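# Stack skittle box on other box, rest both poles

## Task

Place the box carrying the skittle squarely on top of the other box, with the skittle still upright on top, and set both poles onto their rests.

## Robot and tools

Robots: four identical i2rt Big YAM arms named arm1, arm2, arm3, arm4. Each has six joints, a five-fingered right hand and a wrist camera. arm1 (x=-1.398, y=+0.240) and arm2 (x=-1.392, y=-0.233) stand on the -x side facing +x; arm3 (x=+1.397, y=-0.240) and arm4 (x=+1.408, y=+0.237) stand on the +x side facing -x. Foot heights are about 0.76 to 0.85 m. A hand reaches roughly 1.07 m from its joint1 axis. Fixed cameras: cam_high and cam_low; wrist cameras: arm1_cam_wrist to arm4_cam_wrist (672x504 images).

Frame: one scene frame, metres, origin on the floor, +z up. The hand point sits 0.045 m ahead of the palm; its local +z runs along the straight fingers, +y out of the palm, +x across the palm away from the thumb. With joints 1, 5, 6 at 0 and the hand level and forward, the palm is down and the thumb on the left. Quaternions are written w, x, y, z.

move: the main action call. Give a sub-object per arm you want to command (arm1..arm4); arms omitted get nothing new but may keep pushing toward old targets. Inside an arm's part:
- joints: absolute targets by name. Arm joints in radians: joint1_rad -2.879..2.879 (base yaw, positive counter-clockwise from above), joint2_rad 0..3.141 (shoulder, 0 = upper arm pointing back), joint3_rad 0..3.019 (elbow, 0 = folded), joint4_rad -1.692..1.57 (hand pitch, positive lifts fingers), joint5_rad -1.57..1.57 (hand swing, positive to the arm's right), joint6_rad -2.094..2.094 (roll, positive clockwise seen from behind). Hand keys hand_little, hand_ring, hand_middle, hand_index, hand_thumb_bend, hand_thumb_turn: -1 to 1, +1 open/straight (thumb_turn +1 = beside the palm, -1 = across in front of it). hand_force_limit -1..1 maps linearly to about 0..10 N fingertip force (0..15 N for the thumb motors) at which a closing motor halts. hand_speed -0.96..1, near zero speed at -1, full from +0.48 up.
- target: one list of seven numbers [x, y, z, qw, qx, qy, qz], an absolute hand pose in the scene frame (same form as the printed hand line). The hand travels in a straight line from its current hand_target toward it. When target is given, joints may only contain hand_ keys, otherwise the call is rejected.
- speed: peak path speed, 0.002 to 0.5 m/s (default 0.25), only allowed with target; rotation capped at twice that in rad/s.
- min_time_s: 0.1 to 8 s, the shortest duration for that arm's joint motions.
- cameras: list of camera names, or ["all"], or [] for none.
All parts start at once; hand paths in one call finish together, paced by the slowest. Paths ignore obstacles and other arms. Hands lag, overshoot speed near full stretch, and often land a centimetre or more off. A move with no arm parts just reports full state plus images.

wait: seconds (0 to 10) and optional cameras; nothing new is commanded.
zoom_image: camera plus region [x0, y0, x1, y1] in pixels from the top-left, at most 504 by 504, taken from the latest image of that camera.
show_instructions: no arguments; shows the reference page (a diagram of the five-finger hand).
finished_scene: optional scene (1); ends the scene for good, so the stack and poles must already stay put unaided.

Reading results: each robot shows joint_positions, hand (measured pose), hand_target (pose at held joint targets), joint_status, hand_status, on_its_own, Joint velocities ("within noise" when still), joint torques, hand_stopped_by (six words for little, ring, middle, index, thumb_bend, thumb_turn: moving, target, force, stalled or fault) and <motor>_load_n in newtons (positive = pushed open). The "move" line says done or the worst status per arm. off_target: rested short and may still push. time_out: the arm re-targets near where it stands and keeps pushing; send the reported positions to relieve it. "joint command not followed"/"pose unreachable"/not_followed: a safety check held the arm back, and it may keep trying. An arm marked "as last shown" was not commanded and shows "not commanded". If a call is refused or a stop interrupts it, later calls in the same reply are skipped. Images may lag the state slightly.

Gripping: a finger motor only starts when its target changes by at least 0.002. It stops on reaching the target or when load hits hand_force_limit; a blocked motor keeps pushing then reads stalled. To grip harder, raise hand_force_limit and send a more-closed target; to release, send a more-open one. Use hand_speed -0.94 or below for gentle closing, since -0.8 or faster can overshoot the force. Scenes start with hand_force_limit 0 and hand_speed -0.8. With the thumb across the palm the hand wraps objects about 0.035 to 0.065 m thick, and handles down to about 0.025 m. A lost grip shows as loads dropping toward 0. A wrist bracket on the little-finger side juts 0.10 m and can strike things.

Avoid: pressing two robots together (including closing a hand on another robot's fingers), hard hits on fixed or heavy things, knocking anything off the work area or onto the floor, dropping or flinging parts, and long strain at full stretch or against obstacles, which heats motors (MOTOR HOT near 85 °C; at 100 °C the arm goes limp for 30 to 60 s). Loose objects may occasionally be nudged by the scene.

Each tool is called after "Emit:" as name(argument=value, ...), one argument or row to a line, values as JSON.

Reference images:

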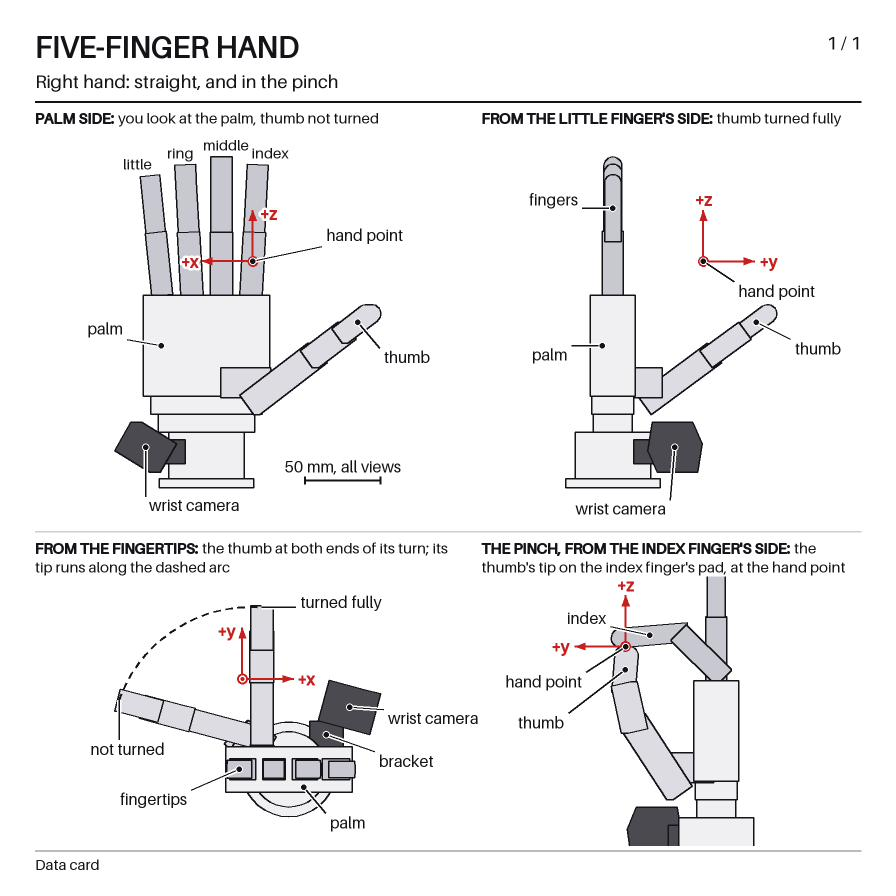

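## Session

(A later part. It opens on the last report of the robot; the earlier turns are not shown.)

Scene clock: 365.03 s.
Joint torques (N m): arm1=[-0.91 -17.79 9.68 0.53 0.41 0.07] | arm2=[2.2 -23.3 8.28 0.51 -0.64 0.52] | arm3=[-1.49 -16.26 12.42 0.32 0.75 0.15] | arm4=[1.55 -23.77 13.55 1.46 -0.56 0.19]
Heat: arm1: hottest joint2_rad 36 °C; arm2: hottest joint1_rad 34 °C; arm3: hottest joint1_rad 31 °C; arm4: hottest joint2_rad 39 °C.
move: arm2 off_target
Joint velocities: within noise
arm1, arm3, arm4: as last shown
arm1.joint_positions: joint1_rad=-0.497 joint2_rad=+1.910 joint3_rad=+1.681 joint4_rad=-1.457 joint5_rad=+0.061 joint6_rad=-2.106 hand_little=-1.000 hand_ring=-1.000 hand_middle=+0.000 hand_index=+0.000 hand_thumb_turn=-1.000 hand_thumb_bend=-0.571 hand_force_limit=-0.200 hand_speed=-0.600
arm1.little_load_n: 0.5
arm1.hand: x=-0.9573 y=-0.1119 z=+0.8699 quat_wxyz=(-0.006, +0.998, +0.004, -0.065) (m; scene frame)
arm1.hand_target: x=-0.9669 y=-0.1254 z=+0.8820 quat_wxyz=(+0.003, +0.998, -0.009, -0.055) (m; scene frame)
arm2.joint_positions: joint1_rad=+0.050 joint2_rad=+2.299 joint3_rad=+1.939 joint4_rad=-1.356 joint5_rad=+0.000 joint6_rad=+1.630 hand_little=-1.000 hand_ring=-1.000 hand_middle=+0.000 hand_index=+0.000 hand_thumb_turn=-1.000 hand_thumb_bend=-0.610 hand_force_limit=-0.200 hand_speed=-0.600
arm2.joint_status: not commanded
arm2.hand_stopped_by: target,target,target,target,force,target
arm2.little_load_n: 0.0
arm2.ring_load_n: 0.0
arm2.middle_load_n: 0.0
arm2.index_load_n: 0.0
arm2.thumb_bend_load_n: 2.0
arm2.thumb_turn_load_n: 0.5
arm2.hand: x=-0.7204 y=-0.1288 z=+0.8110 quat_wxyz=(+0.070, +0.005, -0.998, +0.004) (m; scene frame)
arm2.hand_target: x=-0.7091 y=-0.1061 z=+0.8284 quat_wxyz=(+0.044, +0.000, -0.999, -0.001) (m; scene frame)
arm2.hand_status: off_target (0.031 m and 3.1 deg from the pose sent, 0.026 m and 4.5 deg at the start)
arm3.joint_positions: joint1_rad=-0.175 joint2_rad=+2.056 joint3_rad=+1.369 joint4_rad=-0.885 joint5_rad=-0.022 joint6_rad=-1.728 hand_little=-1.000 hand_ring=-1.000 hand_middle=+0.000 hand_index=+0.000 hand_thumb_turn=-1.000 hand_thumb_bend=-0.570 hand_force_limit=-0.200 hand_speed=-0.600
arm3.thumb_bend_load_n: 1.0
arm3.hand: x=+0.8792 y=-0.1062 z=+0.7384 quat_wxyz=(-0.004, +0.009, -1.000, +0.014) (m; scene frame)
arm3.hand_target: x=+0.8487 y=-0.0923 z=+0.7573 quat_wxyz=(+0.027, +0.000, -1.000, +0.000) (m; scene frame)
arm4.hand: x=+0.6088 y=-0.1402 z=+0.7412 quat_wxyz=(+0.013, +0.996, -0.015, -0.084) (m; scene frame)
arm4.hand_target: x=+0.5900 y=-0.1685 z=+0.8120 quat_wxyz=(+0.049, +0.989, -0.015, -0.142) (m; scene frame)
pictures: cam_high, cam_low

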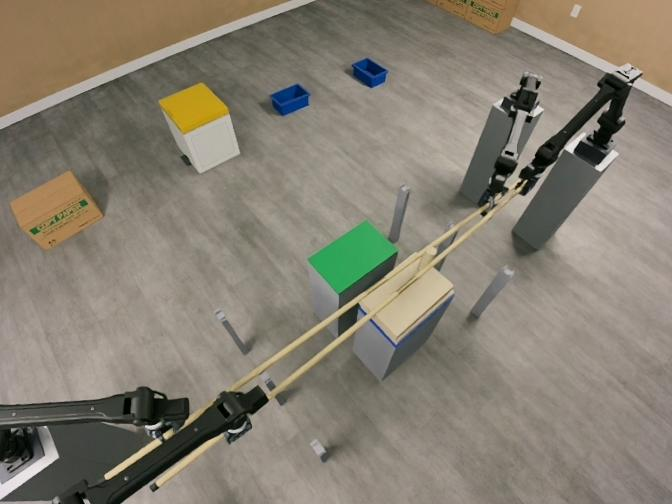

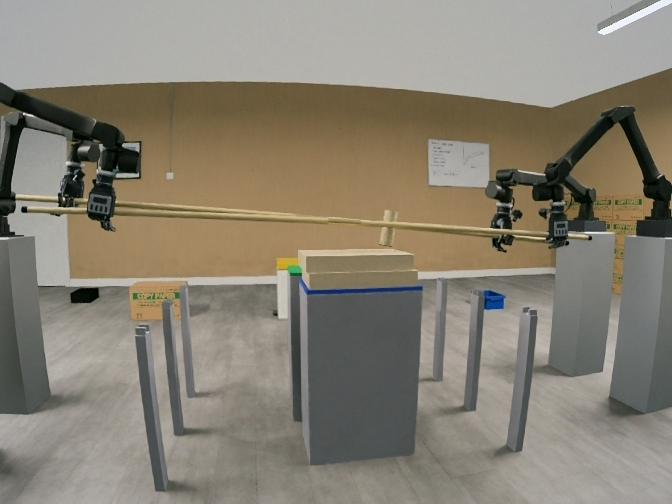

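Emit:
move(
  arm1={"target": [-0.967, -0.126, 0.864, 0, 0.99905, 0, -0.04362], "speed": 0.04},
  arm2={"target": [-0.708, -0.106, 0.820, 0.04362, 0, -0.99905, 0], "speed": 0.04},
  arm3={"target": [0.847, -0.092, 0.742, 0.01745, 0, -0.99985, 0], "speed": 0.04},
  arm4={"target": [0.582, -0.172, 0.790, 0, 0.99939, 0, -0.0349], "speed": 0.04},
  cameras=["cam_high", "cam_low"],
)

Emit:
zoom_image(
  camera="cam_low",
  region=[360, 205, 420, 255],
)

Emit:
zoom_image(
  camera="cam_high",
  region=[390, 230, 450, 280],
)

Scene clock: 369.50 s.
Joint torques (N m): arm1=[-0.79 -17.49 9.81 0.77 0.32 0.07] | arm2=[2.49 -21.89 8.12 0.65 -0.53 0.5] | arm3=[-1.49 -16.5 12.11 0.43 0.82 0.14] | arm4=[1.55 -21.95 13.56 1.68 -0.56 0.2]
Heat: arm1: hottest joint2_rad 35 °C; arm2: hottest joint1_rad 34 °C; arm3: hottest joint1_rad 31 °C; arm4: hottest joint2_rad 39 °C.
move: arm1 off_target; arm2 off_target; arm3 off_target; arm4 off_target
Joint velocities: within noise
arm1.joint_positions: joint1_rad=-0.501 joint2_rad=+1.908 joint3_rad=+1.635 joint4_rad=-1.404 joint5_rad=+0.055 joint6_rad=-2.107 hand_little=-1.000 hand_ring=-1.000 hand_middle=+0.000 hand_index=+0.000 hand_thumb_turn=-1.000 hand_thumb_bend=-0.571 hand_force_limit=-0.200 hand_speed=-0.600
arm1.joint_status: not commanded
arm1.hand_stopped_by: target,target,target,target,force,target
arm1.little_load_n: 0.0
arm1.ring_load_n: 0.0
arm1.middle_load_n: 0.0
arm1.index_load_n: 0.0
arm1.thumb_bend_load_n: 2.5
arm1.thumb_turn_load_n: -0.5
arm1.hand: x=-0.9604 y=-0.1110 z=+0.8531 quat_wxyz=(-0.007, +0.998, +0.002, -0.060) (m; scene frame)
arm1.hand_target: x=-0.9670 y=-0.1254 z=+0.8640 quat_wxyz=(+0.004, +0.999, -0.011, -0.046) (m; scene frame)
arm1.hand_status: off_target (0.020 m and 2.1 deg from the pose sent, 0.018 m and 2.6 deg at the start; a joint's target at an end of its range on 101 of 104 steps)
arm2.joint_positions: joint1_rad=+0.051 joint2_rad=+2.299 joint3_rad=+1.931 joint4_rad=-1.339 joint5_rad=+0.000 joint6_rad=+1.630 hand_little=-1.000 hand_ring=-1.000 hand_middle=+0.000 hand_index=+0.000 hand_thumb_turn=-1.000 hand_thumb_bend=-0.610 hand_force_limit=-0.200 hand_speed=-0.600
arm2.joint_status: not commanded
arm2.hand_stopped_by: target,target,target,target,force,target
arm2.little_load_n: 0.0
arm2.ring_load_n: 0.0
arm2.middle_load_n: 0.0
arm2.index_load_n: 0.0
arm2.thumb_bend_load_n: 2.0
arm2.thumb_turn_load_n: 0.5
arm2.hand: x=-0.7191 y=-0.1285 z=+0.8083 quat_wxyz=(+0.066, +0.005, -0.998, +0.004) (m; scene frame)
arm2.hand_target: x=-0.7089 y=-0.1062 z=+0.8204 quat_wxyz=(+0.044, +0.000, -0.999, -0.001) (m; scene frame)
arm2.hand_status: off_target (0.028 m and 2.6 deg from the pose sent, 0.027 m and 3.1 deg at the start)
arm3.joint_positions: joint1_rad=-0.173 joint2_rad=+2.089 joint3_rad=+1.382 joint4_rad=-0.885 joint5_rad=-0.021 joint6_rad=-1.728 hand_little=-1.000 hand_ring=-1.000 hand_middle=+0.000 hand_index=+0.000 hand_thumb_turn=-1.000 hand_thumb_bend=-0.570 hand_force_limit=-0.200 hand_speed=-0.600
arm3.joint_status: not commanded
arm3.hand_stopped_by: target,target,target,target,force,target
arm3.little_load_n: 0.0
arm3.ring_load_n: 0.0
arm3.middle_load_n: 0.0
arm3.index_load_n: 0.0
arm3.thumb_bend_load_n: 2.5
arm3.thumb_turn_load_n: 0.5
arm3.hand: x=+0.8795 y=-0.1067 z=+0.7253 quat_wxyz=(-0.014, +0.009, -1.000, +0.015) (m; scene frame)
arm3.hand_target: x=+0.8487 y=-0.0922 z=+0.7435 quat_wxyz=(+0.018, +0.000, -1.000, +0.000) (m; scene frame)
arm3.hand_status: off_target (0.039 m and 4.1 deg from the pose sent, 0.035 m and 3.1 deg at the start)
arm4.joint_positions: joint1_rad=+0.447 joint2_rad=+2.823 joint3_rad=+2.855 joint4_rad=-1.414 joint5_rad=+0.051 joint6_rad=+2.001 hand_little=-1.000 hand_ring=-1.000 hand_middle=+0.000 hand_index=+0.000 hand_thumb_turn=-1.000 hand_thumb_bend=-0.628 hand_force_limit=-0.200 hand_speed=-0.600
arm4.joint_status: not commanded
arm4.hand_stopped_by: target,target,target,target,force,target
arm4.little_load_n: 0.0
arm4.ring_load_n: 0.5
arm4.middle_load_n: 0.0
arm4.index_load_n: 0.0
arm4.thumb_bend_load_n: 7.0
arm4.thumb_turn_load_n: 0.5
arm4.hand: x=+0.6051 y=-0.1411 z=+0.7427 quat_wxyz=(+0.016, +0.996, -0.015, -0.091) (m; scene frame)
arm4.hand_target: x=+0.5887 y=-0.1689 z=+0.7922 quat_wxyz=(+0.048, +0.989, -0.015, -0.140) (m; scene frame)
arm4.hand_status: off_target (0.061 m and 6.9 deg from the pose sent, 0.064 m and 6.1 deg at the start; a joint's target at an end of its range on 95 of 104 steps)
pictures: cam_high, cam_low

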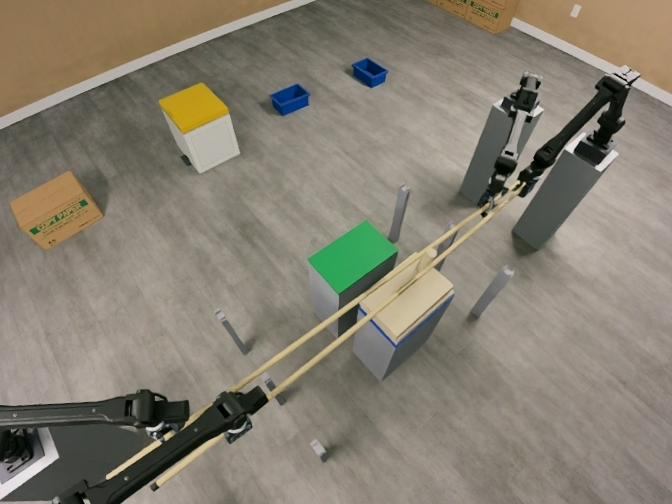

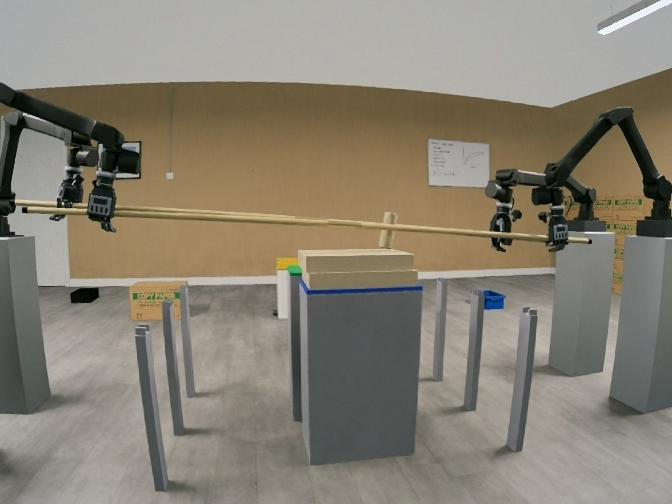

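Scaled by 8.400.

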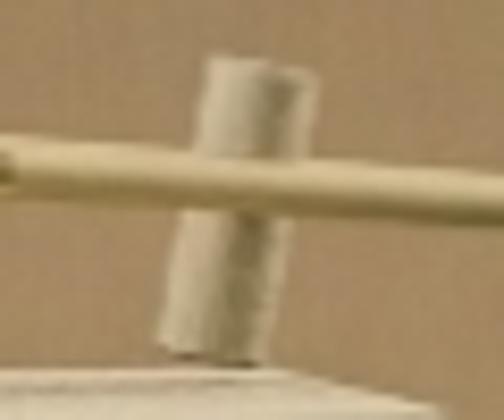

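Scaled by 8.400.

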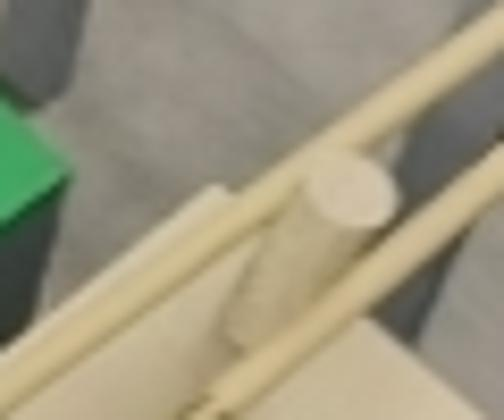

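Emit:
move(
  arm1={"target": [-0.967, -0.126, 0.850, 0, 0.99929, 0, -0.03781], "speed": 0.04},
  arm4={"target": [0.582, -0.172, 0.774, 0, 0.99939, 0, -0.0349], "speed": 0.04},
)

Scene clock: 373.47 s.
Joint torques (N m): arm1=[-0.85 -16.97 9.84 0.81 0.26 0.08] | arm2=[1.9 -22.53 8.1 0.42 -0.54 0.51] | arm3=[-1.49 -16.44 12.07 0.46 0.77 0.11] | arm4=[1.79 -21.66 13.57 1.47 -0.58 0.21]
Heat: arm1: hottest joint2_rad 35 °C; arm2: hottest joint1_rad 34 °C; arm3: hottest joint1_rad 31 °C; arm4: hottest joint2_rad 39 °C.
move: arm1 off_target; arm4 off_target
Joint velocities: within noise
arm1.joint_positions: joint1_rad=-0.503 joint2_rad=+1.908 joint3_rad=+1.602 joint4_rad=-1.360 joint5_rad=+0.051 joint6_rad=-2.107 hand_little=-1.000 hand_ring=-1.000 hand_middle=+0.000 hand_index=+0.000 hand_thumb_turn=-1.000 hand_thumb_bend=-0.571 hand_force_limit=-0.200 hand_speed=-0.600
arm1.joint_status: not commanded
arm1.hand_stopped_by: target,target,target,target,force,target
arm1.little_load_n: 0.0
arm1.ring_load_n: 0.0
arm1.middle_load_n: 0.0
arm1.index_load_n: 0.0
arm1.thumb_bend_load_n: 2.5
arm1.thumb_turn_load_n: 0.0
arm1.hand: x=-0.9614 y=-0.1107 z=+0.8408 quat_wxyz=(-0.005, +0.998, +0.001, -0.055) (m; scene frame)
arm1.hand_target: x=-0.9671 y=-0.1254 z=+0.8500 quat_wxyz=(+0.004, +0.999, -0.012, -0.041) (m; scene frame)
arm1.hand_status: off_target (0.019 m and 2.0 deg from the pose sent, 0.017 m and 2.7 deg at the start; a joint's target at an end of its range on 100 of 102 steps)
arm2, arm3: as last shown
arm2.joint_positions: joint1_rad=+0.051 joint2_rad=+2.299 joint3_rad=+1.931 joint4_rad=-1.339 joint5_rad=+0.001 joint6_rad=+1.630 hand_little=-1.000 hand_ring=-1.000 hand_middle=+0.000 hand_index=+0.000 hand_thumb_turn=-1.000 hand_thumb_bend=-0.610 hand_force_limit=-0.200 hand_speed=-0.600
arm2.ring_load_n: 0.5
arm2.hand: x=-0.7192 y=-0.1282 z=+0.8082 quat_wxyz=(+0.066, +0.006, -0.998, +0.004) (m; scene frame)
arm3.joint_positions: joint1_rad=-0.172 joint2_rad=+2.089 joint3_rad=+1.382 joint4_rad=-0.885 joint5_rad=-0.020 joint6_rad=-1.726 hand_little=-1.000 hand_ring=-1.000 hand_middle=+0.000 hand_index=+0.000 hand_thumb_turn=-1.000 hand_thumb_bend=-0.570 hand_force_limit=-0.200 hand_speed=-0.600
arm3.thumb_turn_load_n: 0.0
arm3.hand: x=+0.8795 y=-0.1071 z=+0.7252 quat_wxyz=(-0.014, +0.009, -1.000, +0.014) (m; scene frame)
arm3.hand_target: x=+0.8487 y=-0.0923 z=+0.7433 quat_wxyz=(+0.018, +0.000, -1.000, +0.000) (m; scene frame)
arm4.joint_positions: joint1_rad=+0.447 joint2_rad=+2.841 joint3_rad=+2.855 joint4_rad=-1.392 joint5_rad=+0.052 joint6_rad=+2.001 hand_little=-1.000 hand_ring=-1.000 hand_middle=+0.000 hand_index=+0.000 hand_thumb_turn=-1.000 hand_thumb_bend=-0.628 hand_force_limit=-0.200 hand_speed=-0.600
arm4.joint_status: not commanded
arm4.hand_stopped_by: target,target,target,target,force,target
arm4.little_load_n: 0.0
arm4.ring_load_n: 0.0
arm4.middle_load_n: 0.0
arm4.index_load_n: 0.0
arm4.thumb_bend_load_n: 7.0
arm4.thumb_turn_load_n: 0.0
arm4.hand: x=+0.6032 y=-0.1418 z=+0.7294 quat_wxyz=(+0.016, +0.995, -0.015, -0.093) (m; scene frame)
arm4.hand_target: x=+0.5881 y=-0.1692 z=+0.7759 quat_wxyz=(+0.046, +0.989, -0.014, -0.138) (m; scene frame)
arm4.hand_status: off_target (0.058 m and 7.1 deg from the pose sent, 0.050 m and 6.9 deg at the start; a joint's target at an end of its range on 93 of 102 steps)
pictures: none

Emit:
move(
  cameras=["cam_high", "cam_low"],
)

Emit:
zoom_image(
  camera="cam_low",
  region=[360, 205, 420, 255],
)

Emit:
zoom_image(
  camera="cam_high",
  region=[390, 230, 450, 280],
)

Scene clock: 373.90 s.
Joint torques (N m): arm1=[-0.79 -17.08 9.83 0.87 0.26 0.09] | arm2=[2.26 -22.18 7.86 0.62 -0.57 0.55] | arm3=[-1.55 -16.62 12.15 0.44 0.76 0.11] | arm4=[1.55 -21.66 13.53 1.39 -0.56 0.19]
Heat: arm1: hottest joint2_rad 35 °C; arm2: hottest joint1_rad 34 °C; arm3: hottest joint1_rad 31 °C; arm4: hottest joint2_rad 39 °C.
Joint velocities: within noise
arm1.joint_positions: joint1_rad=-0.503 joint2_rad=+1.908 joint3_rad=+1.602 joint4_rad=-1.360 joint5_rad=+0.051 joint6_rad=-2.107 hand_little=-1.000 hand_ring=-1.000 hand_middle=+0.000 hand_index=+0.000 hand_thumb_turn=-1.000 hand_thumb_bend=-0.571 hand_force_limit=-0.200 hand_speed=-0.600
arm1.joint_status: not commanded
arm1.hand_stopped_by: target,target,target,target,force,target
arm1.little_load_n: 0.0
arm1.ring_load_n: 0.0
arm1.middle_load_n: 0.0
arm1.index_load_n: 0.0
arm1.thumb_bend_load_n: 2.5
arm1.thumb_turn_load_n: 0.0
arm1.hand: x=-0.9614 y=-0.1107 z=+0.8408 quat_wxyz=(-0.005, +0.998, +0.001, -0.055) (m; scene frame)
arm1.hand_target: x=-0.9671 y=-0.1254 z=+0.8500 quat_wxyz=(+0.004, +0.999, -0.012, -0.041) (m; scene frame)
arm1.hand_status: off_target (0.019 m and 2.0 deg from the pose sent, 0.017 m and 2.7 deg at the start; a joint's target at an end of its range on 100 of 102 steps)
arm2.joint_positions: joint1_rad=+0.051 joint2_rad=+2.299 joint3_rad=+1.931 joint4_rad=-1.339 joint5_rad=+0.001 joint6_rad=+1.630 hand_little=-1.000 hand_ring=-1.000 hand_middle=+0.000 hand_index=+0.000 hand_thumb_turn=-1.000 hand_thumb_bend=-0.610 hand_force_limit=-0.200 hand_speed=-0.600
arm2.joint_status: not commanded
arm2.hand_stopped_by: target,target,target,target,force,target
arm2.little_load_n: 0.0
arm2.ring_load_n: 0.0
arm2.middle_load_n: 0.0
arm2.index_load_n: 0.0
arm2.thumb_bend_load_n: 1.5
arm2.thumb_turn_load_n: 1.0
arm2.hand: x=-0.7192 y=-0.1282 z=+0.8082 quat_wxyz=(+0.066, +0.006, -0.998, +0.004) (m; scene frame)
arm2.hand_target: x=-0.7089 y=-0.1062 z=+0.8204 quat_wxyz=(+0.044, +0.000, -0.999, -0.001) (m; scene frame)
arm2.hand_status: not commanded
arm3.joint_positions: joint1_rad=-0.172 joint2_rad=+2.089 joint3_rad=+1.382 joint4_rad=-0.885 joint5_rad=-0.020 joint6_rad=-1.726 hand_little=-1.000 hand_ring=-1.000 hand_middle=+0.000 hand_index=+0.000 hand_thumb_turn=-1.000 hand_thumb_bend=-0.570 hand_force_limit=-0.200 hand_speed=-0.600
arm3.joint_status: not commanded
arm3.hand_stopped_by: target,target,target,target,force,target
arm3.little_load_n: 0.0
arm3.ring_load_n: 0.0
arm3.middle_load_n: 0.0
arm3.index_load_n: 0.0
arm3.thumb_bend_load_n: 2.5
arm3.thumb_turn_load_n: 0.0
arm3.hand: x=+0.8795 y=-0.1071 z=+0.7252 quat_wxyz=(-0.014, +0.009, -1.000, +0.014) (m; scene frame)
arm3.hand_target: x=+0.8487 y=-0.0923 z=+0.7433 quat_wxyz=(+0.018, +0.000, -1.000, +0.000) (m; scene frame)
arm3.hand_status: not commanded
arm4.joint_positions: joint1_rad=+0.447 joint2_rad=+2.841 joint3_rad=+2.855 joint4_rad=-1.392 joint5_rad=+0.052 joint6_rad=+2.001 hand_little=-1.000 hand_ring=-1.000 hand_middle=+0.000 hand_index=+0.000 hand_thumb_turn=-1.000 hand_thumb_bend=-0.628 hand_force_limit=-0.200 hand_speed=-0.600
arm4.joint_status: not commanded
arm4.hand_stopped_by: target,target,target,target,force,target
arm4.little_load_n: 0.0
arm4.ring_load_n: 0.0
arm4.middle_load_n: 0.0
arm4.index_load_n: 0.5
arm4.thumb_bend_load_n: 6.5
arm4.thumb_turn_load_n: 0.0
arm4.hand: x=+0.6032 y=-0.1418 z=+0.7294 quat_wxyz=(+0.016, +0.995, -0.015, -0.093) (m; scene frame)
arm4.hand_target: x=+0.5881 y=-0.1692 z=+0.7759 quat_wxyz=(+0.046, +0.989, -0.014, -0.138) (m; scene frame)
arm4.hand_status: off_target (0.058 m and 7.1 deg from the pose sent, 0.050 m and 6.9 deg at the start; a joint's target at an end of its range on 93 of 102 steps)
pictures: cam_high, cam_low

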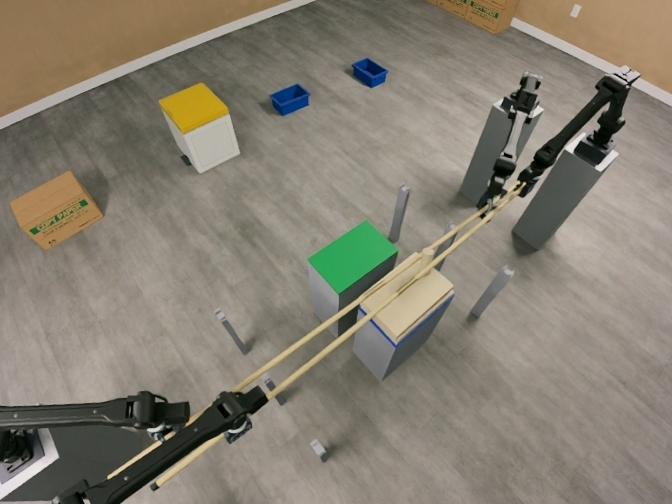

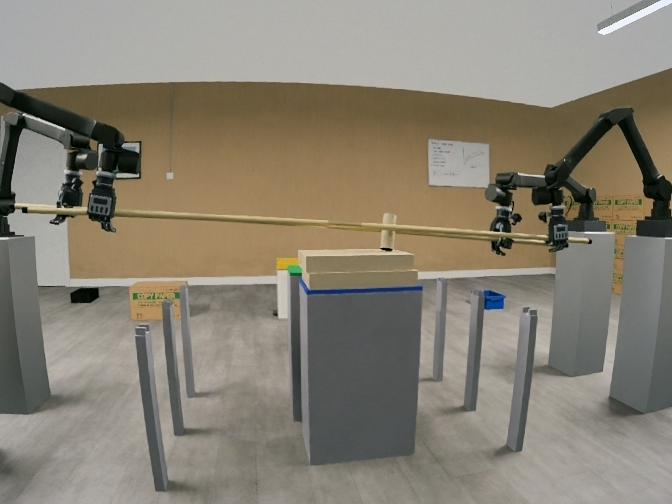

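Scaled by 8.400.

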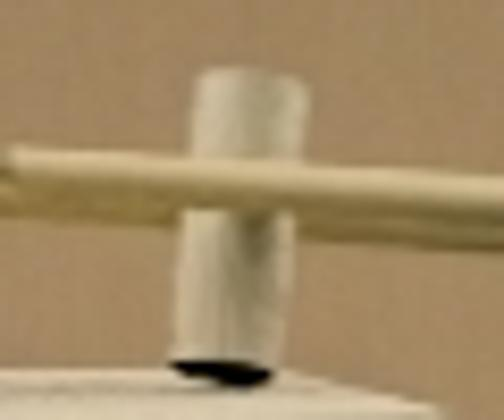

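Scaled by 8.400.

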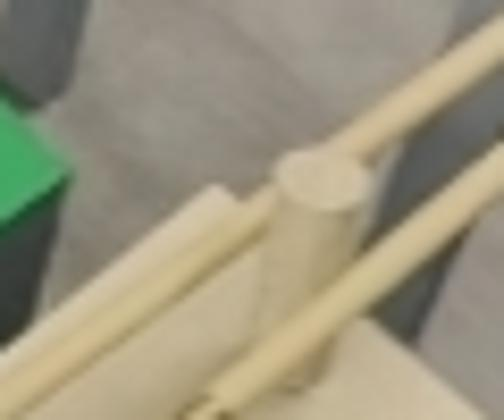

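Emit:
move(
  arm2={"target": [-0.708, -0.106, 0.810, 0.04362, 0, -0.99905, 0], "speed": 0.04},
  arm3={"target": [0.847, -0.092, 0.735, 0.01745, 0, -0.99985, 0], "speed": 0.04},
  cameras=["cam_high", "cam_low"],
)

Emit:
zoom_image(
  camera="cam_low",
  region=[360, 205, 420, 255],
)

Emit:
zoom_image(
  camera="cam_high",
  region=[390, 230, 450, 280],
)

Scene clock: 375.63 s.
Joint torques (N m): arm1=[-0.85 -17.03 9.85 0.81 0.27 0.08] | arm2=[2.43 -21.01 7.92 0.79 -0.57 0.53] | arm3=[-1.61 -15.85 11.9 1.01 0.76 0.12] | arm4=[1.61 -21.77 13.57 1.39 -0.55 0.19]
Heat: arm1: hottest joint2_rad 35 °C; arm2: hottest joint1_rad 34 °C; arm3: hottest joint1_rad 31 °C; arm4: hottest joint2_rad 39 °C.
move: arm2 off_target; arm3 off_target
Joint velocities: within noise
arm1, arm4: as last shown
arm1.hand: x=-0.9613 y=-0.1108 z=+0.8408 quat_wxyz=(-0.005, +0.998, +0.001, -0.055) (m; scene frame)
arm1.hand_target: x=-0.9670 y=-0.1254 z=+0.8500 quat_wxyz=(+0.004, +0.999, -0.012, -0.041) (m; scene frame)
arm2.joint_positions: joint1_rad=+0.051 joint2_rad=+2.299 joint3_rad=+1.925 joint4_rad=-1.327 joint5_rad=+0.001 joint6_rad=+1.630 hand_little=-1.000 hand_ring=-1.000 hand_middle=+0.000 hand_index=+0.000 hand_thumb_turn=-1.000 hand_thumb_bend=-0.610 hand_force_limit=-0.200 hand_speed=-0.600
arm2.joint_status: not commanded
arm2.hand_stopped_by: target,target,target,target,force,target
arm2.little_load_n: 0.0
arm2.ring_load_n: 0.0
arm2.middle_load_n: 0.0
arm2.index_load_n: 0.0
arm2.thumb_bend_load_n: 2.0
arm2.thumb_turn_load_n: 0.5
arm2.hand: x=-0.7185 y=-0.1281 z=+0.8059 quat_wxyz=(+0.063, +0.006, -0.998, +0.004) (m; scene frame)
arm2.hand_target: x=-0.7089 y=-0.1062 z=+0.8105 quat_wxyz=(+0.044, +0.000, -0.999, -0.001) (m; scene frame)
arm2.hand_status: off_target (0.025 m and 2.3 deg from the pose sent, 0.025 m and 2.7 deg at the start)
arm3.joint_positions: joint1_rad=-0.172 joint2_rad=+2.092 joint3_rad=+1.382 joint4_rad=-0.885 joint5_rad=-0.019 joint6_rad=-1.726 hand_little=-1.000 hand_ring=-1.000 hand_middle=+0.000 hand_index=+0.000 hand_thumb_turn=-1.000 hand_thumb_bend=-0.570 hand_force_limit=-0.200 hand_speed=-0.600
arm3.joint_status: not commanded
arm3.hand_stopped_by: target,target,target,target,force,target
arm3.little_load_n: 0.5
arm3.ring_load_n: 0.0
arm3.middle_load_n: 0.0
arm3.index_load_n: 0.0
arm3.thumb_bend_load_n: 3.0
arm3.thumb_turn_load_n: 0.0
arm3.hand: x=+0.8802 y=-0.1071 z=+0.7239 quat_wxyz=(-0.016, +0.009, -1.000, +0.014) (m; scene frame)
arm3.hand_target: x=+0.8487 y=-0.0923 z=+0.7367 quat_wxyz=(+0.018, +0.000, -1.000, +0.000) (m; scene frame)
arm3.hand_status: off_target (0.038 m and 4.2 deg from the pose sent, 0.037 m and 4.1 deg at the start)
arm4.ring_load_n: 0.5
arm4.index_load_n: 0.0
pictures: cam_high, cam_low

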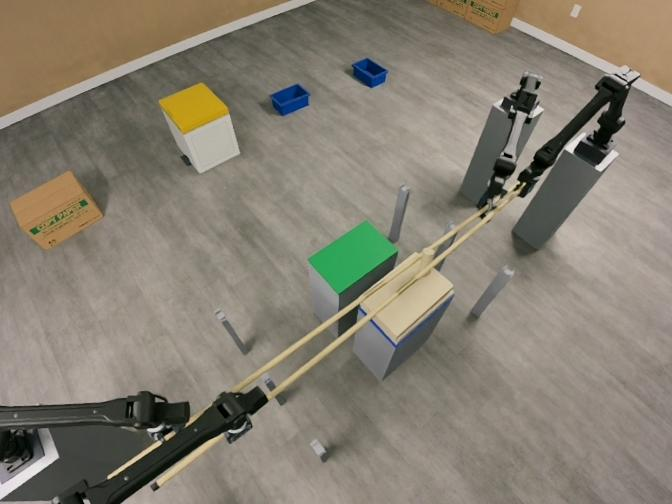

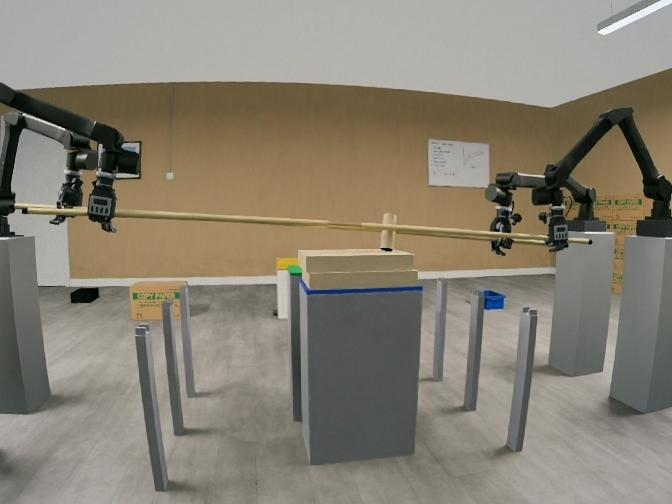

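Scaled by 8.400.

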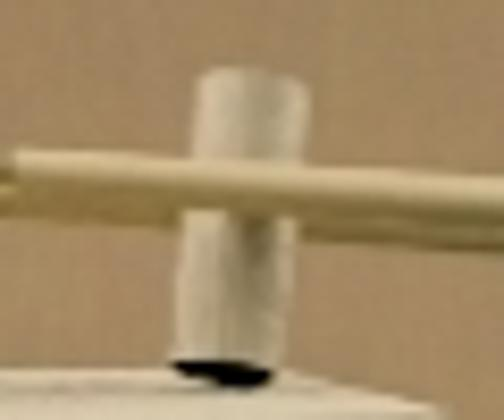

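Scaled by 8.400.

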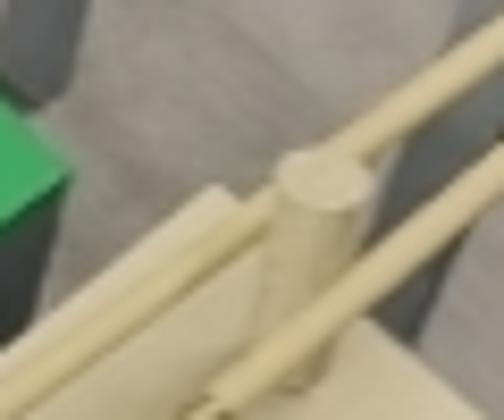

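Emit:
move(
  arm2={"target": [-0.708, -0.106, 0.800, 0.04362, 0, -0.99905, 0], "speed": 0.04},
  arm3={"target": [0.847, -0.092, 0.725, 0.01745, 0, -0.99985, 0], "speed": 0.04},
  cameras=["cam_high", "cam_low"],
)

Emit:
zoom_image(
  camera="cam_low",
  region=[360, 205, 420, 255],
)

Emit:
zoom_image(
  camera="cam_high",
  region=[390, 230, 450, 280],
)

Scene clock: 377.10 s.
Joint torques (N m): arm1=[-0.79 -17.14 9.81 0.83 0.27 0.09] | arm2=[2.02 -20.37 7.84 0.81 -0.57 0.53] | arm3=[-1.61 -16.03 11.44 1.48 0.76 0.12] | arm4=[1.85 -21.77 13.46 1.42 -0.58 0.21]
Heat: arm1: hottest joint2_rad 35 °C; arm2: hottest joint1_rad 34 °C; arm3: hottest joint1_rad 31 °C; arm4: hottest joint2_rad 39 °C.
move: arm2 off_target; arm3 off_target
Joint velocities: within noise
arm1, arm4: as last shown
arm1.thumb_bend_load_n: 3.0
arm1.hand: x=-0.9614 y=-0.1109 z=+0.8407 quat_wxyz=(-0.006, +0.999, +0.001, -0.054) (m; scene frame)
arm1.hand_target: x=-0.9670 y=-0.1253 z=+0.8500 quat_wxyz=(+0.004, +0.999, -0.012, -0.041) (m; scene frame)
arm2.joint_positions: joint1_rad=+0.051 joint2_rad=+2.299 joint3_rad=+1.919 joint4_rad=-1.307 joint5_rad=+0.001 joint6_rad=+1.630 hand_little=-1.000 hand_ring=-1.000 hand_middle=+0.000 hand_index=+0.000 hand_thumb_turn=-1.000 hand_thumb_bend=-0.610 hand_force_limit=-0.200 hand_speed=-0.600
arm2.joint_status: not commanded
arm2.hand_stopped_by: target,target,target,target,force,target
arm2.little_load_n: 0.0
arm2.ring_load_n: 0.0
arm2.middle_load_n: 0.0
arm2.index_load_n: 0.0
arm2.thumb_bend_load_n: 2.0
arm2.thumb_turn_load_n: 0.0
arm2.hand: x=-0.7155 y=-0.1279 z=+0.8038 quat_wxyz=(+0.056, +0.006, -0.998, +0.003) (m; scene frame)
arm2.hand_target: x=-0.7087 y=-0.1063 z=+0.8005 quat_wxyz=(+0.044, +0.000, -0.999, +0.000) (m; scene frame)
arm2.hand_status: off_target (0.023 m and 1.6 deg from the pose sent, 0.025 m and 2.3 deg at the start)
arm3.joint_positions: joint1_rad=-0.171 joint2_rad=+2.108 joint3_rad=+1.382 joint4_rad=-0.877 joint5_rad=-0.019 joint6_rad=-1.725 hand_little=-1.000 hand_ring=-1.000 hand_middle=+0.000 hand_index=+0.000 hand_thumb_turn=-1.000 hand_thumb_bend=-0.570 hand_force_limit=-0.200 hand_speed=-0.600
arm3.joint_status: not commanded
arm3.hand_stopped_by: target,target,target,target,force,target
arm3.little_load_n: 0.0
arm3.ring_load_n: 0.0
arm3.middle_load_n: 0.0
arm3.index_load_n: 0.0
arm3.thumb_bend_load_n: 1.5
arm3.thumb_turn_load_n: 0.0
arm3.hand: x=+0.8818 y=-0.1079 z=+0.7154 quat_wxyz=(-0.020, +0.009, -1.000, +0.015) (m; scene frame)
arm3.hand_target: x=+0.8487 y=-0.0923 z=+0.7270 quat_wxyz=(+0.018, +0.000, -1.000, +0.000) (m; scene frame)
arm3.hand_status: off_target (0.039 m and 4.7 deg from the pose sent, 0.037 m and 4.3 deg at the start)
arm4.little_load_n: 0.5
arm4.ring_load_n: 0.0
pictures: cam_high, cam_low

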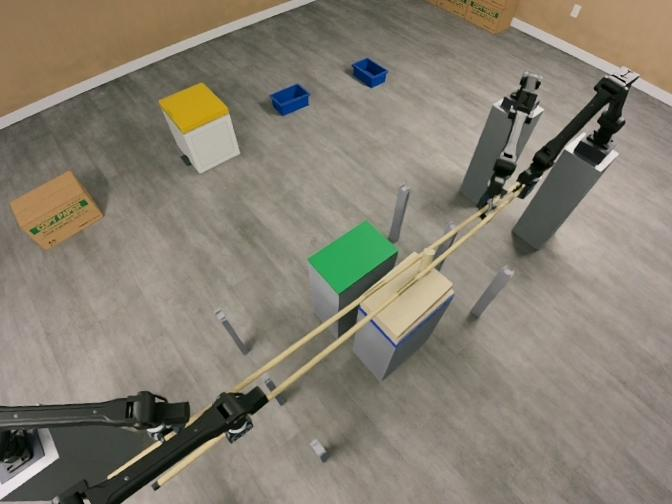

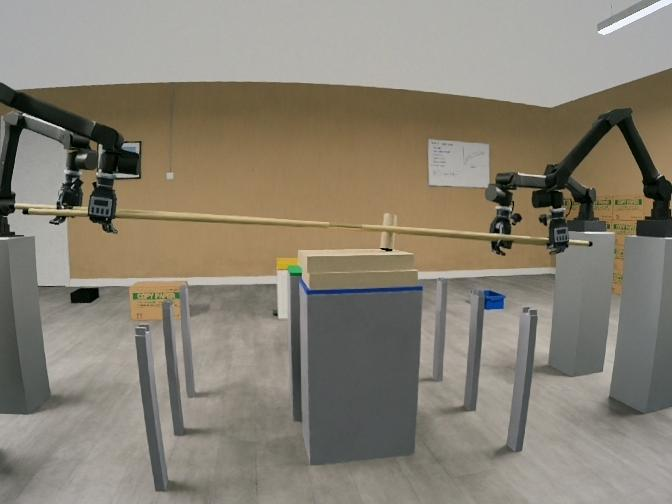

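Scaled by 8.400.

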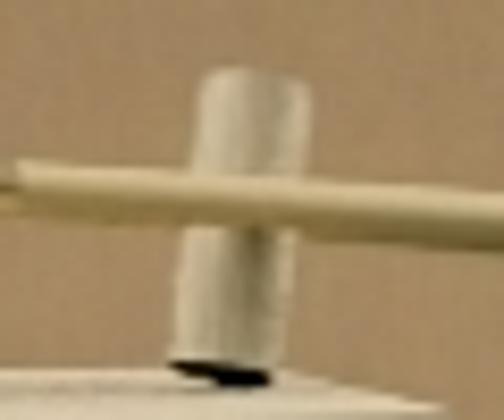

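Scaled by 8.400.

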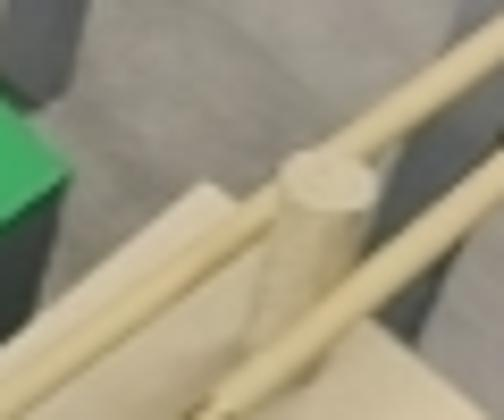

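Emit:
move(
  arm1={"target": [-0.967, -0.118, 0.848, 0, 0.99929, 0, -0.03781], "speed": 0.04},
  arm2={"target": [-0.708, -0.114, 0.799, 0.04362, 0, -0.99905, 0], "speed": 0.04},
  arm3={"target": [0.847, -0.101, 0.724, 0.01745, 0, -0.99985, 0], "speed": 0.04},
  arm4={"target": [0.582, -0.158, 0.772, 0, 0.99939, 0, -0.0349], "speed": 0.04},
  cameras=["cam_high", "cam_low"],
)

Emit:
zoom_image(
  camera="cam_low",
  region=[360, 205, 420, 255],
)

Emit:
zoom_image(
  camera="cam_high",
  region=[390, 230, 450, 280],
)

Scene clock: 381.70 s.
Joint torques (N m): arm1=[0.09 -17.61 9.37 0.61 0.23 0.09] | arm2=[1.55 -20.31 7.77 0.77 -0.46 0.39] | arm3=[-1.08 -16.03 11.14 1.55 0.63 0.16] | arm4=[0.56 -21.66 13.6 0.91 -0.51 0.08]
Heat: arm1: hottest joint2_rad 35 °C; arm2: hottest joint1_rad 34 °C; arm3: hottest joint1_rad 31 °C; arm4: hottest joint2_rad 38 °C.
move: arm1 off_target; arm2 off_target; arm3 off_target; arm4 off_target
Joint velocities: within noise
arm1.joint_positions: joint1_rad=-0.503 joint2_rad=+1.903 joint3_rad=+1.586 joint4_rad=-1.342 joint5_rad=+0.048 joint6_rad=-2.107 hand_little=-1.000 hand_ring=-1.000 hand_middle=+0.000 hand_index=+0.000 hand_thumb_turn=-1.000 hand_thumb_bend=-0.571 hand_force_limit=-0.200 hand_speed=-0.600
arm1.joint_status: not commanded
arm1.hand_stopped_by: target,target,target,target,force,target
arm1.little_load_n: 0.0
arm1.ring_load_n: 0.0
arm1.middle_load_n: 0.0
arm1.index_load_n: 0.0
arm1.thumb_bend_load_n: 2.5
arm1.thumb_turn_load_n: 0.0
arm1.hand: x=-0.9624 y=-0.1097 z=+0.8369 quat_wxyz=(-0.006, +0.999, +0.001, -0.051) (m; scene frame)
arm1.hand_target: x=-0.9669 y=-0.1175 z=+0.8479 quat_wxyz=(+0.002, +0.999, -0.007, -0.040) (m; scene frame)
arm1.hand_status: off_target (0.015 m and 1.7 deg from the pose sent, 0.012 m and 2.0 deg at the start; a joint's target at an end of its range on 98 of 101 steps)
arm2.joint_positions: joint1_rad=+0.051 joint2_rad=+2.299 joint3_rad=+1.915 joint4_rad=-1.304 joint5_rad=+0.001 joint6_rad=+1.630 hand_little=-1.000 hand_ring=-1.000 hand_middle=+0.000 hand_index=+0.000 hand_thumb_turn=-1.000 hand_thumb_bend=-0.610 hand_force_limit=-0.200 hand_speed=-0.600
arm2.joint_status: not commanded
arm2.hand_stopped_by: target,target,target,target,force,target
arm2.little_load_n: 0.0
arm2.ring_load_n: 0.5
arm2.middle_load_n: 0.0
arm2.index_load_n: 0.0
arm2.thumb_bend_load_n: 2.0
arm2.thumb_turn_load_n: 0.5
arm2.hand: x=-0.7161 y=-0.1279 z=+0.8025 quat_wxyz=(+0.056, +0.006, -0.998, +0.003) (m; scene frame)
arm2.hand_target: x=-0.7084 y=-0.1142 z=+0.7994 quat_wxyz=(+0.044, +0.000, -0.999, +0.000) (m; scene frame)
arm2.hand_status: off_target (0.016 m and 1.6 deg from the pose sent, 0.016 m and 1.6 deg at the start)
arm3.joint_positions: joint1_rad=-0.164 joint2_rad=+2.110 joint3_rad=+1.382 joint4_rad=-0.873 joint5_rad=-0.016 joint6_rad=-1.714 hand_little=-1.000 hand_ring=-1.000 hand_middle=+0.000 hand_index=+0.000 hand_thumb_turn=-1.000 hand_thumb_bend=-0.570 hand_force_limit=-0.200 hand_speed=-0.600
arm3.joint_status: not commanded
arm3.hand_stopped_by: target,target,target,target,force,target
arm3.little_load_n: 0.0
arm3.ring_load_n: 0.0
arm3.middle_load_n: 0.0
arm3.index_load_n: 0.0
arm3.thumb_bend_load_n: 1.5
arm3.thumb_turn_load_n: 0.5
arm3.hand: x=+0.8812 y=-0.1113 z=+0.7146 quat_wxyz=(-0.020, +0.007, -1.000, +0.013) (m; scene frame)
arm3.hand_target: x=+0.8485 y=-0.1014 z=+0.7257 quat_wxyz=(+0.018, +0.000, -1.000, +0.000) (m; scene frame)
arm3.hand_status: off_target (0.037 m and 4.6 deg from the pose sent, 0.037 m and 4.8 deg at the start)
arm4.joint_positions: joint1_rad=+0.444 joint2_rad=+2.841 joint3_rad=+2.855 joint4_rad=-1.391 joint5_rad=+0.048 joint6_rad=+1.998 hand_little=-1.000 hand_ring=-1.000 hand_middle=+0.000 hand_index=+0.000 hand_thumb_turn=-1.000 hand_thumb_bend=-0.628 hand_force_limit=-0.200 hand_speed=-0.600
arm4.joint_status: not commanded
arm4.hand_stopped_by: target,target,target,target,force,target
arm4.little_load_n: 0.0
arm4.ring_load_n: 0.0
arm4.middle_load_n: 0.5
arm4.index_load_n: 0.0
arm4.thumb_bend_load_n: 6.5
arm4.thumb_turn_load_n: 0.0
arm4.hand: x=+0.6026 y=-0.1409 z=+0.7296 quat_wxyz=(+0.018, +0.995, -0.015, -0.092) (m; scene frame)
arm4.hand_target: x=+0.5865 y=-0.1559 z=+0.7731 quat_wxyz=(+0.042, +0.990, -0.014, -0.131) (m; scene frame)
arm4.hand_status: off_target (0.050 m and 7.1 deg from the pose sent, 0.050 m and 7.1 deg at the start; a joint's target at an end of its range on 92 of 101 steps)
pictures: cam_high, cam_low

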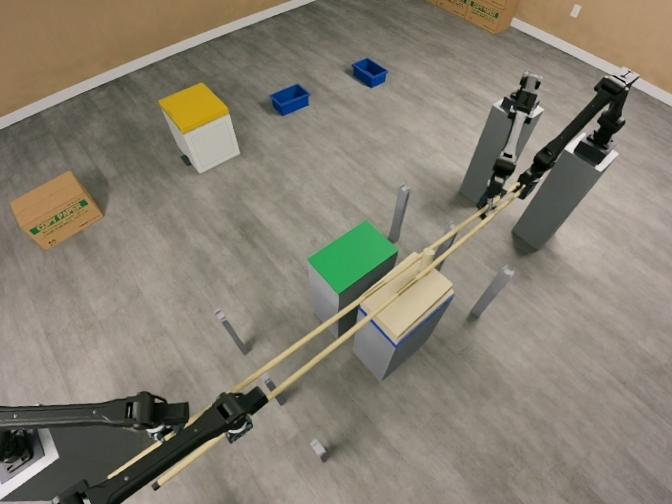

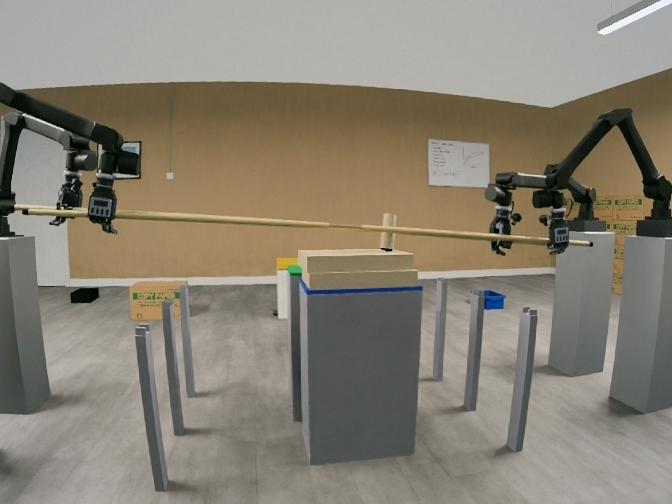

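Scaled by 8.400.

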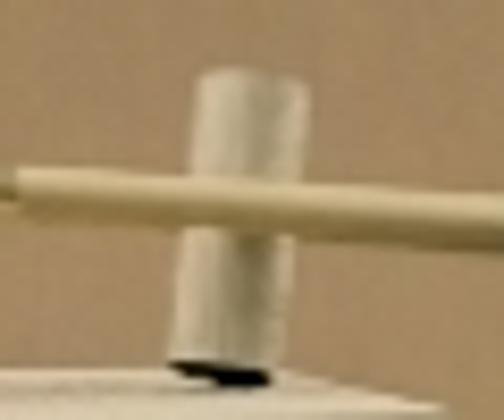

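Scaled by 8.400.

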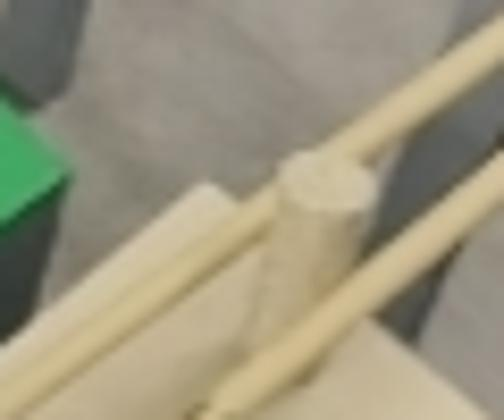

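Emit:
move(
  arm1={"target": [-0.967, -0.112, 0.847, 0, 0.99929, 0, -0.03781], "speed": 0.04},
  arm2={"target": [-0.708, -0.121, 0.798, 0.04362, 0, -0.99905, 0], "speed": 0.04},
  arm3={"target": [0.847, -0.110, 0.723, 0.01745, 0, -0.99985, 0], "speed": 0.04},
  arm4={"target": [0.582, -0.146, 0.771, 0, 0.99939, 0, -0.0349], "speed": 0.04},
  cameras=["cam_high", "cam_low"],
)

Emit:
zoom_image(
  camera="cam_low",
  region=[360, 205, 420, 255],
)

Emit:
zoom_image(
  camera="cam_high",
  region=[390, 230, 450, 280],
)

Scene clock: 385.80 s.
Joint torques (N m): arm1=[0.62 -17.49 9.21 0.49 0.17 0.09] | arm2=[1.26 -19.66 7.98 0.77 -0.38 0.32] | arm3=[-0.44 -16.56 10.77 1.47 0.43 0.17] | arm4=[-0.15 -21.66 13.63 0.5 -0.38 0.02]
Heat: arm1: hottest joint2_rad 35 °C; arm2: hottest joint1_rad 34 °C; arm3: hottest joint1_rad 31 °C; arm4: hottest joint2_rad 38 °C.
move: arm1 off_target; arm2 off_target; arm3 off_target; arm4 off_target
Joint velocities: within noise
arm1.joint_positions: joint1_rad=-0.503 joint2_rad=+1.895 joint3_rad=+1.572 joint4_rad=-1.333 joint5_rad=+0.046 joint6_rad=-2.107 hand_little=-1.000 hand_ring=-1.000 hand_middle=+0.000 hand_index=+0.000 hand_thumb_turn=-1.000 hand_thumb_bend=-0.571 hand_force_limit=-0.200 hand_speed=-0.600
arm1.joint_status: not commanded
arm1.hand_stopped_by: target,target,target,target,force,target
arm1.little_load_n: 0.0
arm1.ring_load_n: 0.0
arm1.middle_load_n: 0.0
arm1.index_load_n: 0.0
arm1.thumb_bend_load_n: 2.5
arm1.thumb_turn_load_n: 0.0
arm1.hand: x=-0.9641 y=-0.1083 z=+0.8363 quat_wxyz=(-0.005, +0.999, +0.001, -0.049) (m; scene frame)
arm1.hand_target: x=-0.9669 y=-0.1117 z=+0.8469 quat_wxyz=(+0.001, +0.999, -0.003, -0.039) (m; scene frame)
arm1.hand_status: off_target (0.012 m and 1.4 deg from the pose sent, 0.011 m and 1.7 deg at the start; a joint's target at an end of its range on 91 of 94 steps)
arm2.joint_positions: joint1_rad=+0.051 joint2_rad=+2.301 joint3_rad=+1.911 joint4_rad=-1.299 joint5_rad=+0.000 joint6_rad=+1.630 hand_little=-1.000 hand_ring=-1.000 hand_middle=+0.000 hand_index=+0.000 hand_thumb_turn=-1.000 hand_thumb_bend=-0.610 hand_force_limit=-0.200 hand_speed=-0.600
arm2.joint_status: not commanded
arm2.hand_stopped_by: target,target,target,target,force,target
arm2.little_load_n: 0.0
arm2.ring_load_n: 0.0
arm2.middle_load_n: 0.0
arm2.index_load_n: 0.0
arm2.thumb_bend_load_n: 2.0
arm2.thumb_turn_load_n: 0.5
arm2.hand: x=-0.7168 y=-0.1278 z=+0.8004 quat_wxyz=(+0.056, +0.006, -0.998, +0.003) (m; scene frame)
arm2.hand_target: x=-0.7082 y=-0.1211 z=+0.7982 quat_wxyz=(+0.044, +0.000, -0.999, +0.000) (m; scene frame)
arm2.hand_status: off_target (0.011 m and 1.6 deg from the pose sent, 0.012 m and 1.6 deg at the start)
arm3.joint_positions: joint1_rad=-0.156 joint2_rad=+2.113 joint3_rad=+1.382 joint4_rad=-0.867 joint5_rad=-0.010 joint6_rad=-1.699 hand_little=-1.000 hand_ring=-1.000 hand_middle=+0.000 hand_index=+0.000 hand_thumb_turn=-1.000 hand_thumb_bend=-0.570 hand_force_limit=-0.200 hand_speed=-0.600
arm3.joint_status: not commanded
arm3.hand_stopped_by: target,target,target,target,force,target
arm3.little_load_n: 0.0
arm3.ring_load_n: 0.0
arm3.middle_load_n: 0.0
arm3.index_load_n: 0.0
arm3.thumb_bend_load_n: 1.0
arm3.thumb_turn_load_n: 0.0
arm3.hand: x=+0.8803 y=-0.1146 z=+0.7132 quat_wxyz=(-0.019, +0.004, -1.000, +0.010) (m; scene frame)
arm3.hand_target: x=+0.8481 y=-0.1105 z=+0.7246 quat_wxyz=(+0.018, +0.000, -1.000, +0.000) (m; scene frame)
arm3.hand_status: off_target (0.035 m and 4.3 deg from the pose sent, 0.035 m and 4.6 deg at the start)
arm4.joint_positions: joint1_rad=+0.441 joint2_rad=+2.841 joint3_rad=+2.855 joint4_rad=-1.392 joint5_rad=+0.043 joint6_rad=+1.993 hand_little=-1.000 hand_ring=-1.000 hand_middle=+0.000 hand_index=+0.000 hand_thumb_turn=-1.000 hand_thumb_bend=-0.628 hand_force_limit=-0.200 hand_speed=-0.600
arm4.joint_status: not commanded
arm4.hand_stopped_by: target,target,target,target,force,target
arm4.little_load_n: 0.0
arm4.ring_load_n: 0.0
arm4.middle_load_n: 0.0
arm4.index_load_n: 0.0
arm4.thumb_bend_load_n: 6.5
arm4.thumb_turn_load_n: 0.5
arm4.hand: x=+0.6025 y=-0.1394 z=+0.7295 quat_wxyz=(+0.020, +0.996, -0.014, -0.091) (m; scene frame)
arm4.hand_target: x=+0.5857 y=-0.1445 z=+0.7716 quat_wxyz=(+0.038, +0.991, -0.014, -0.124) (m; scene frame)
arm4.hand_status: off_target (0.047 m and 7.0 deg from the pose sent, 0.047 m and 7.1 deg at the start; a joint's target at an end of its range on 86 of 94 steps)
pictures: cam_high, cam_low

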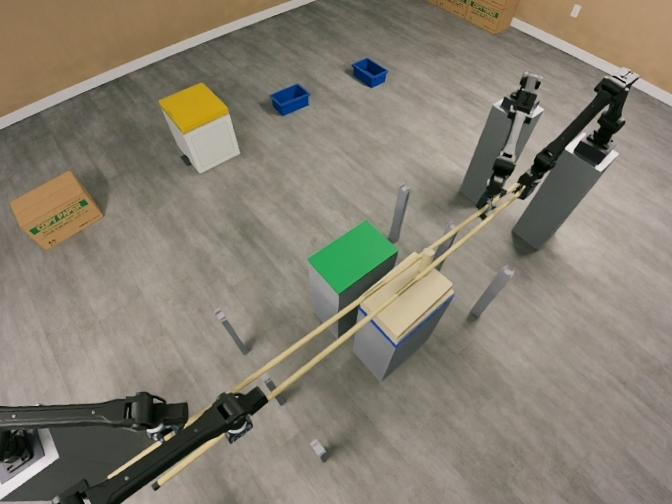

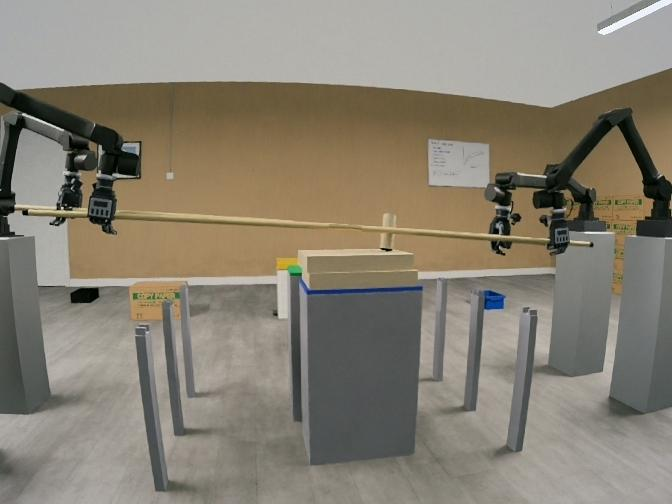

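Scaled by 8.400.

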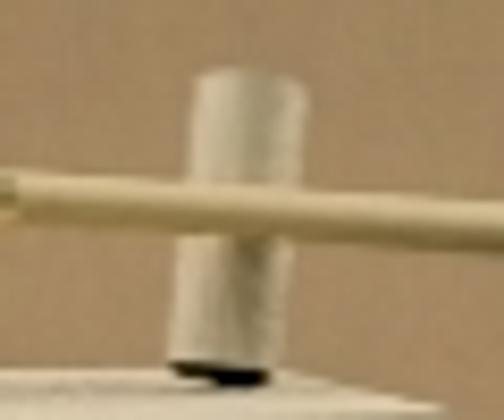

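Scaled by 8.400.

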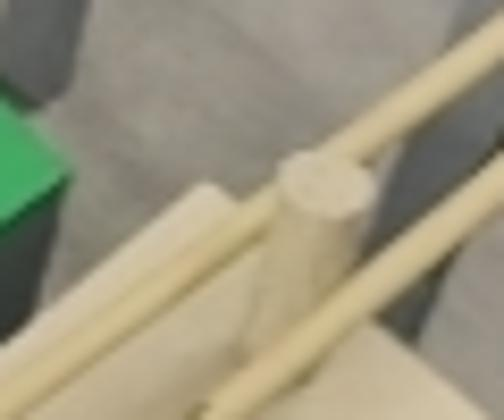

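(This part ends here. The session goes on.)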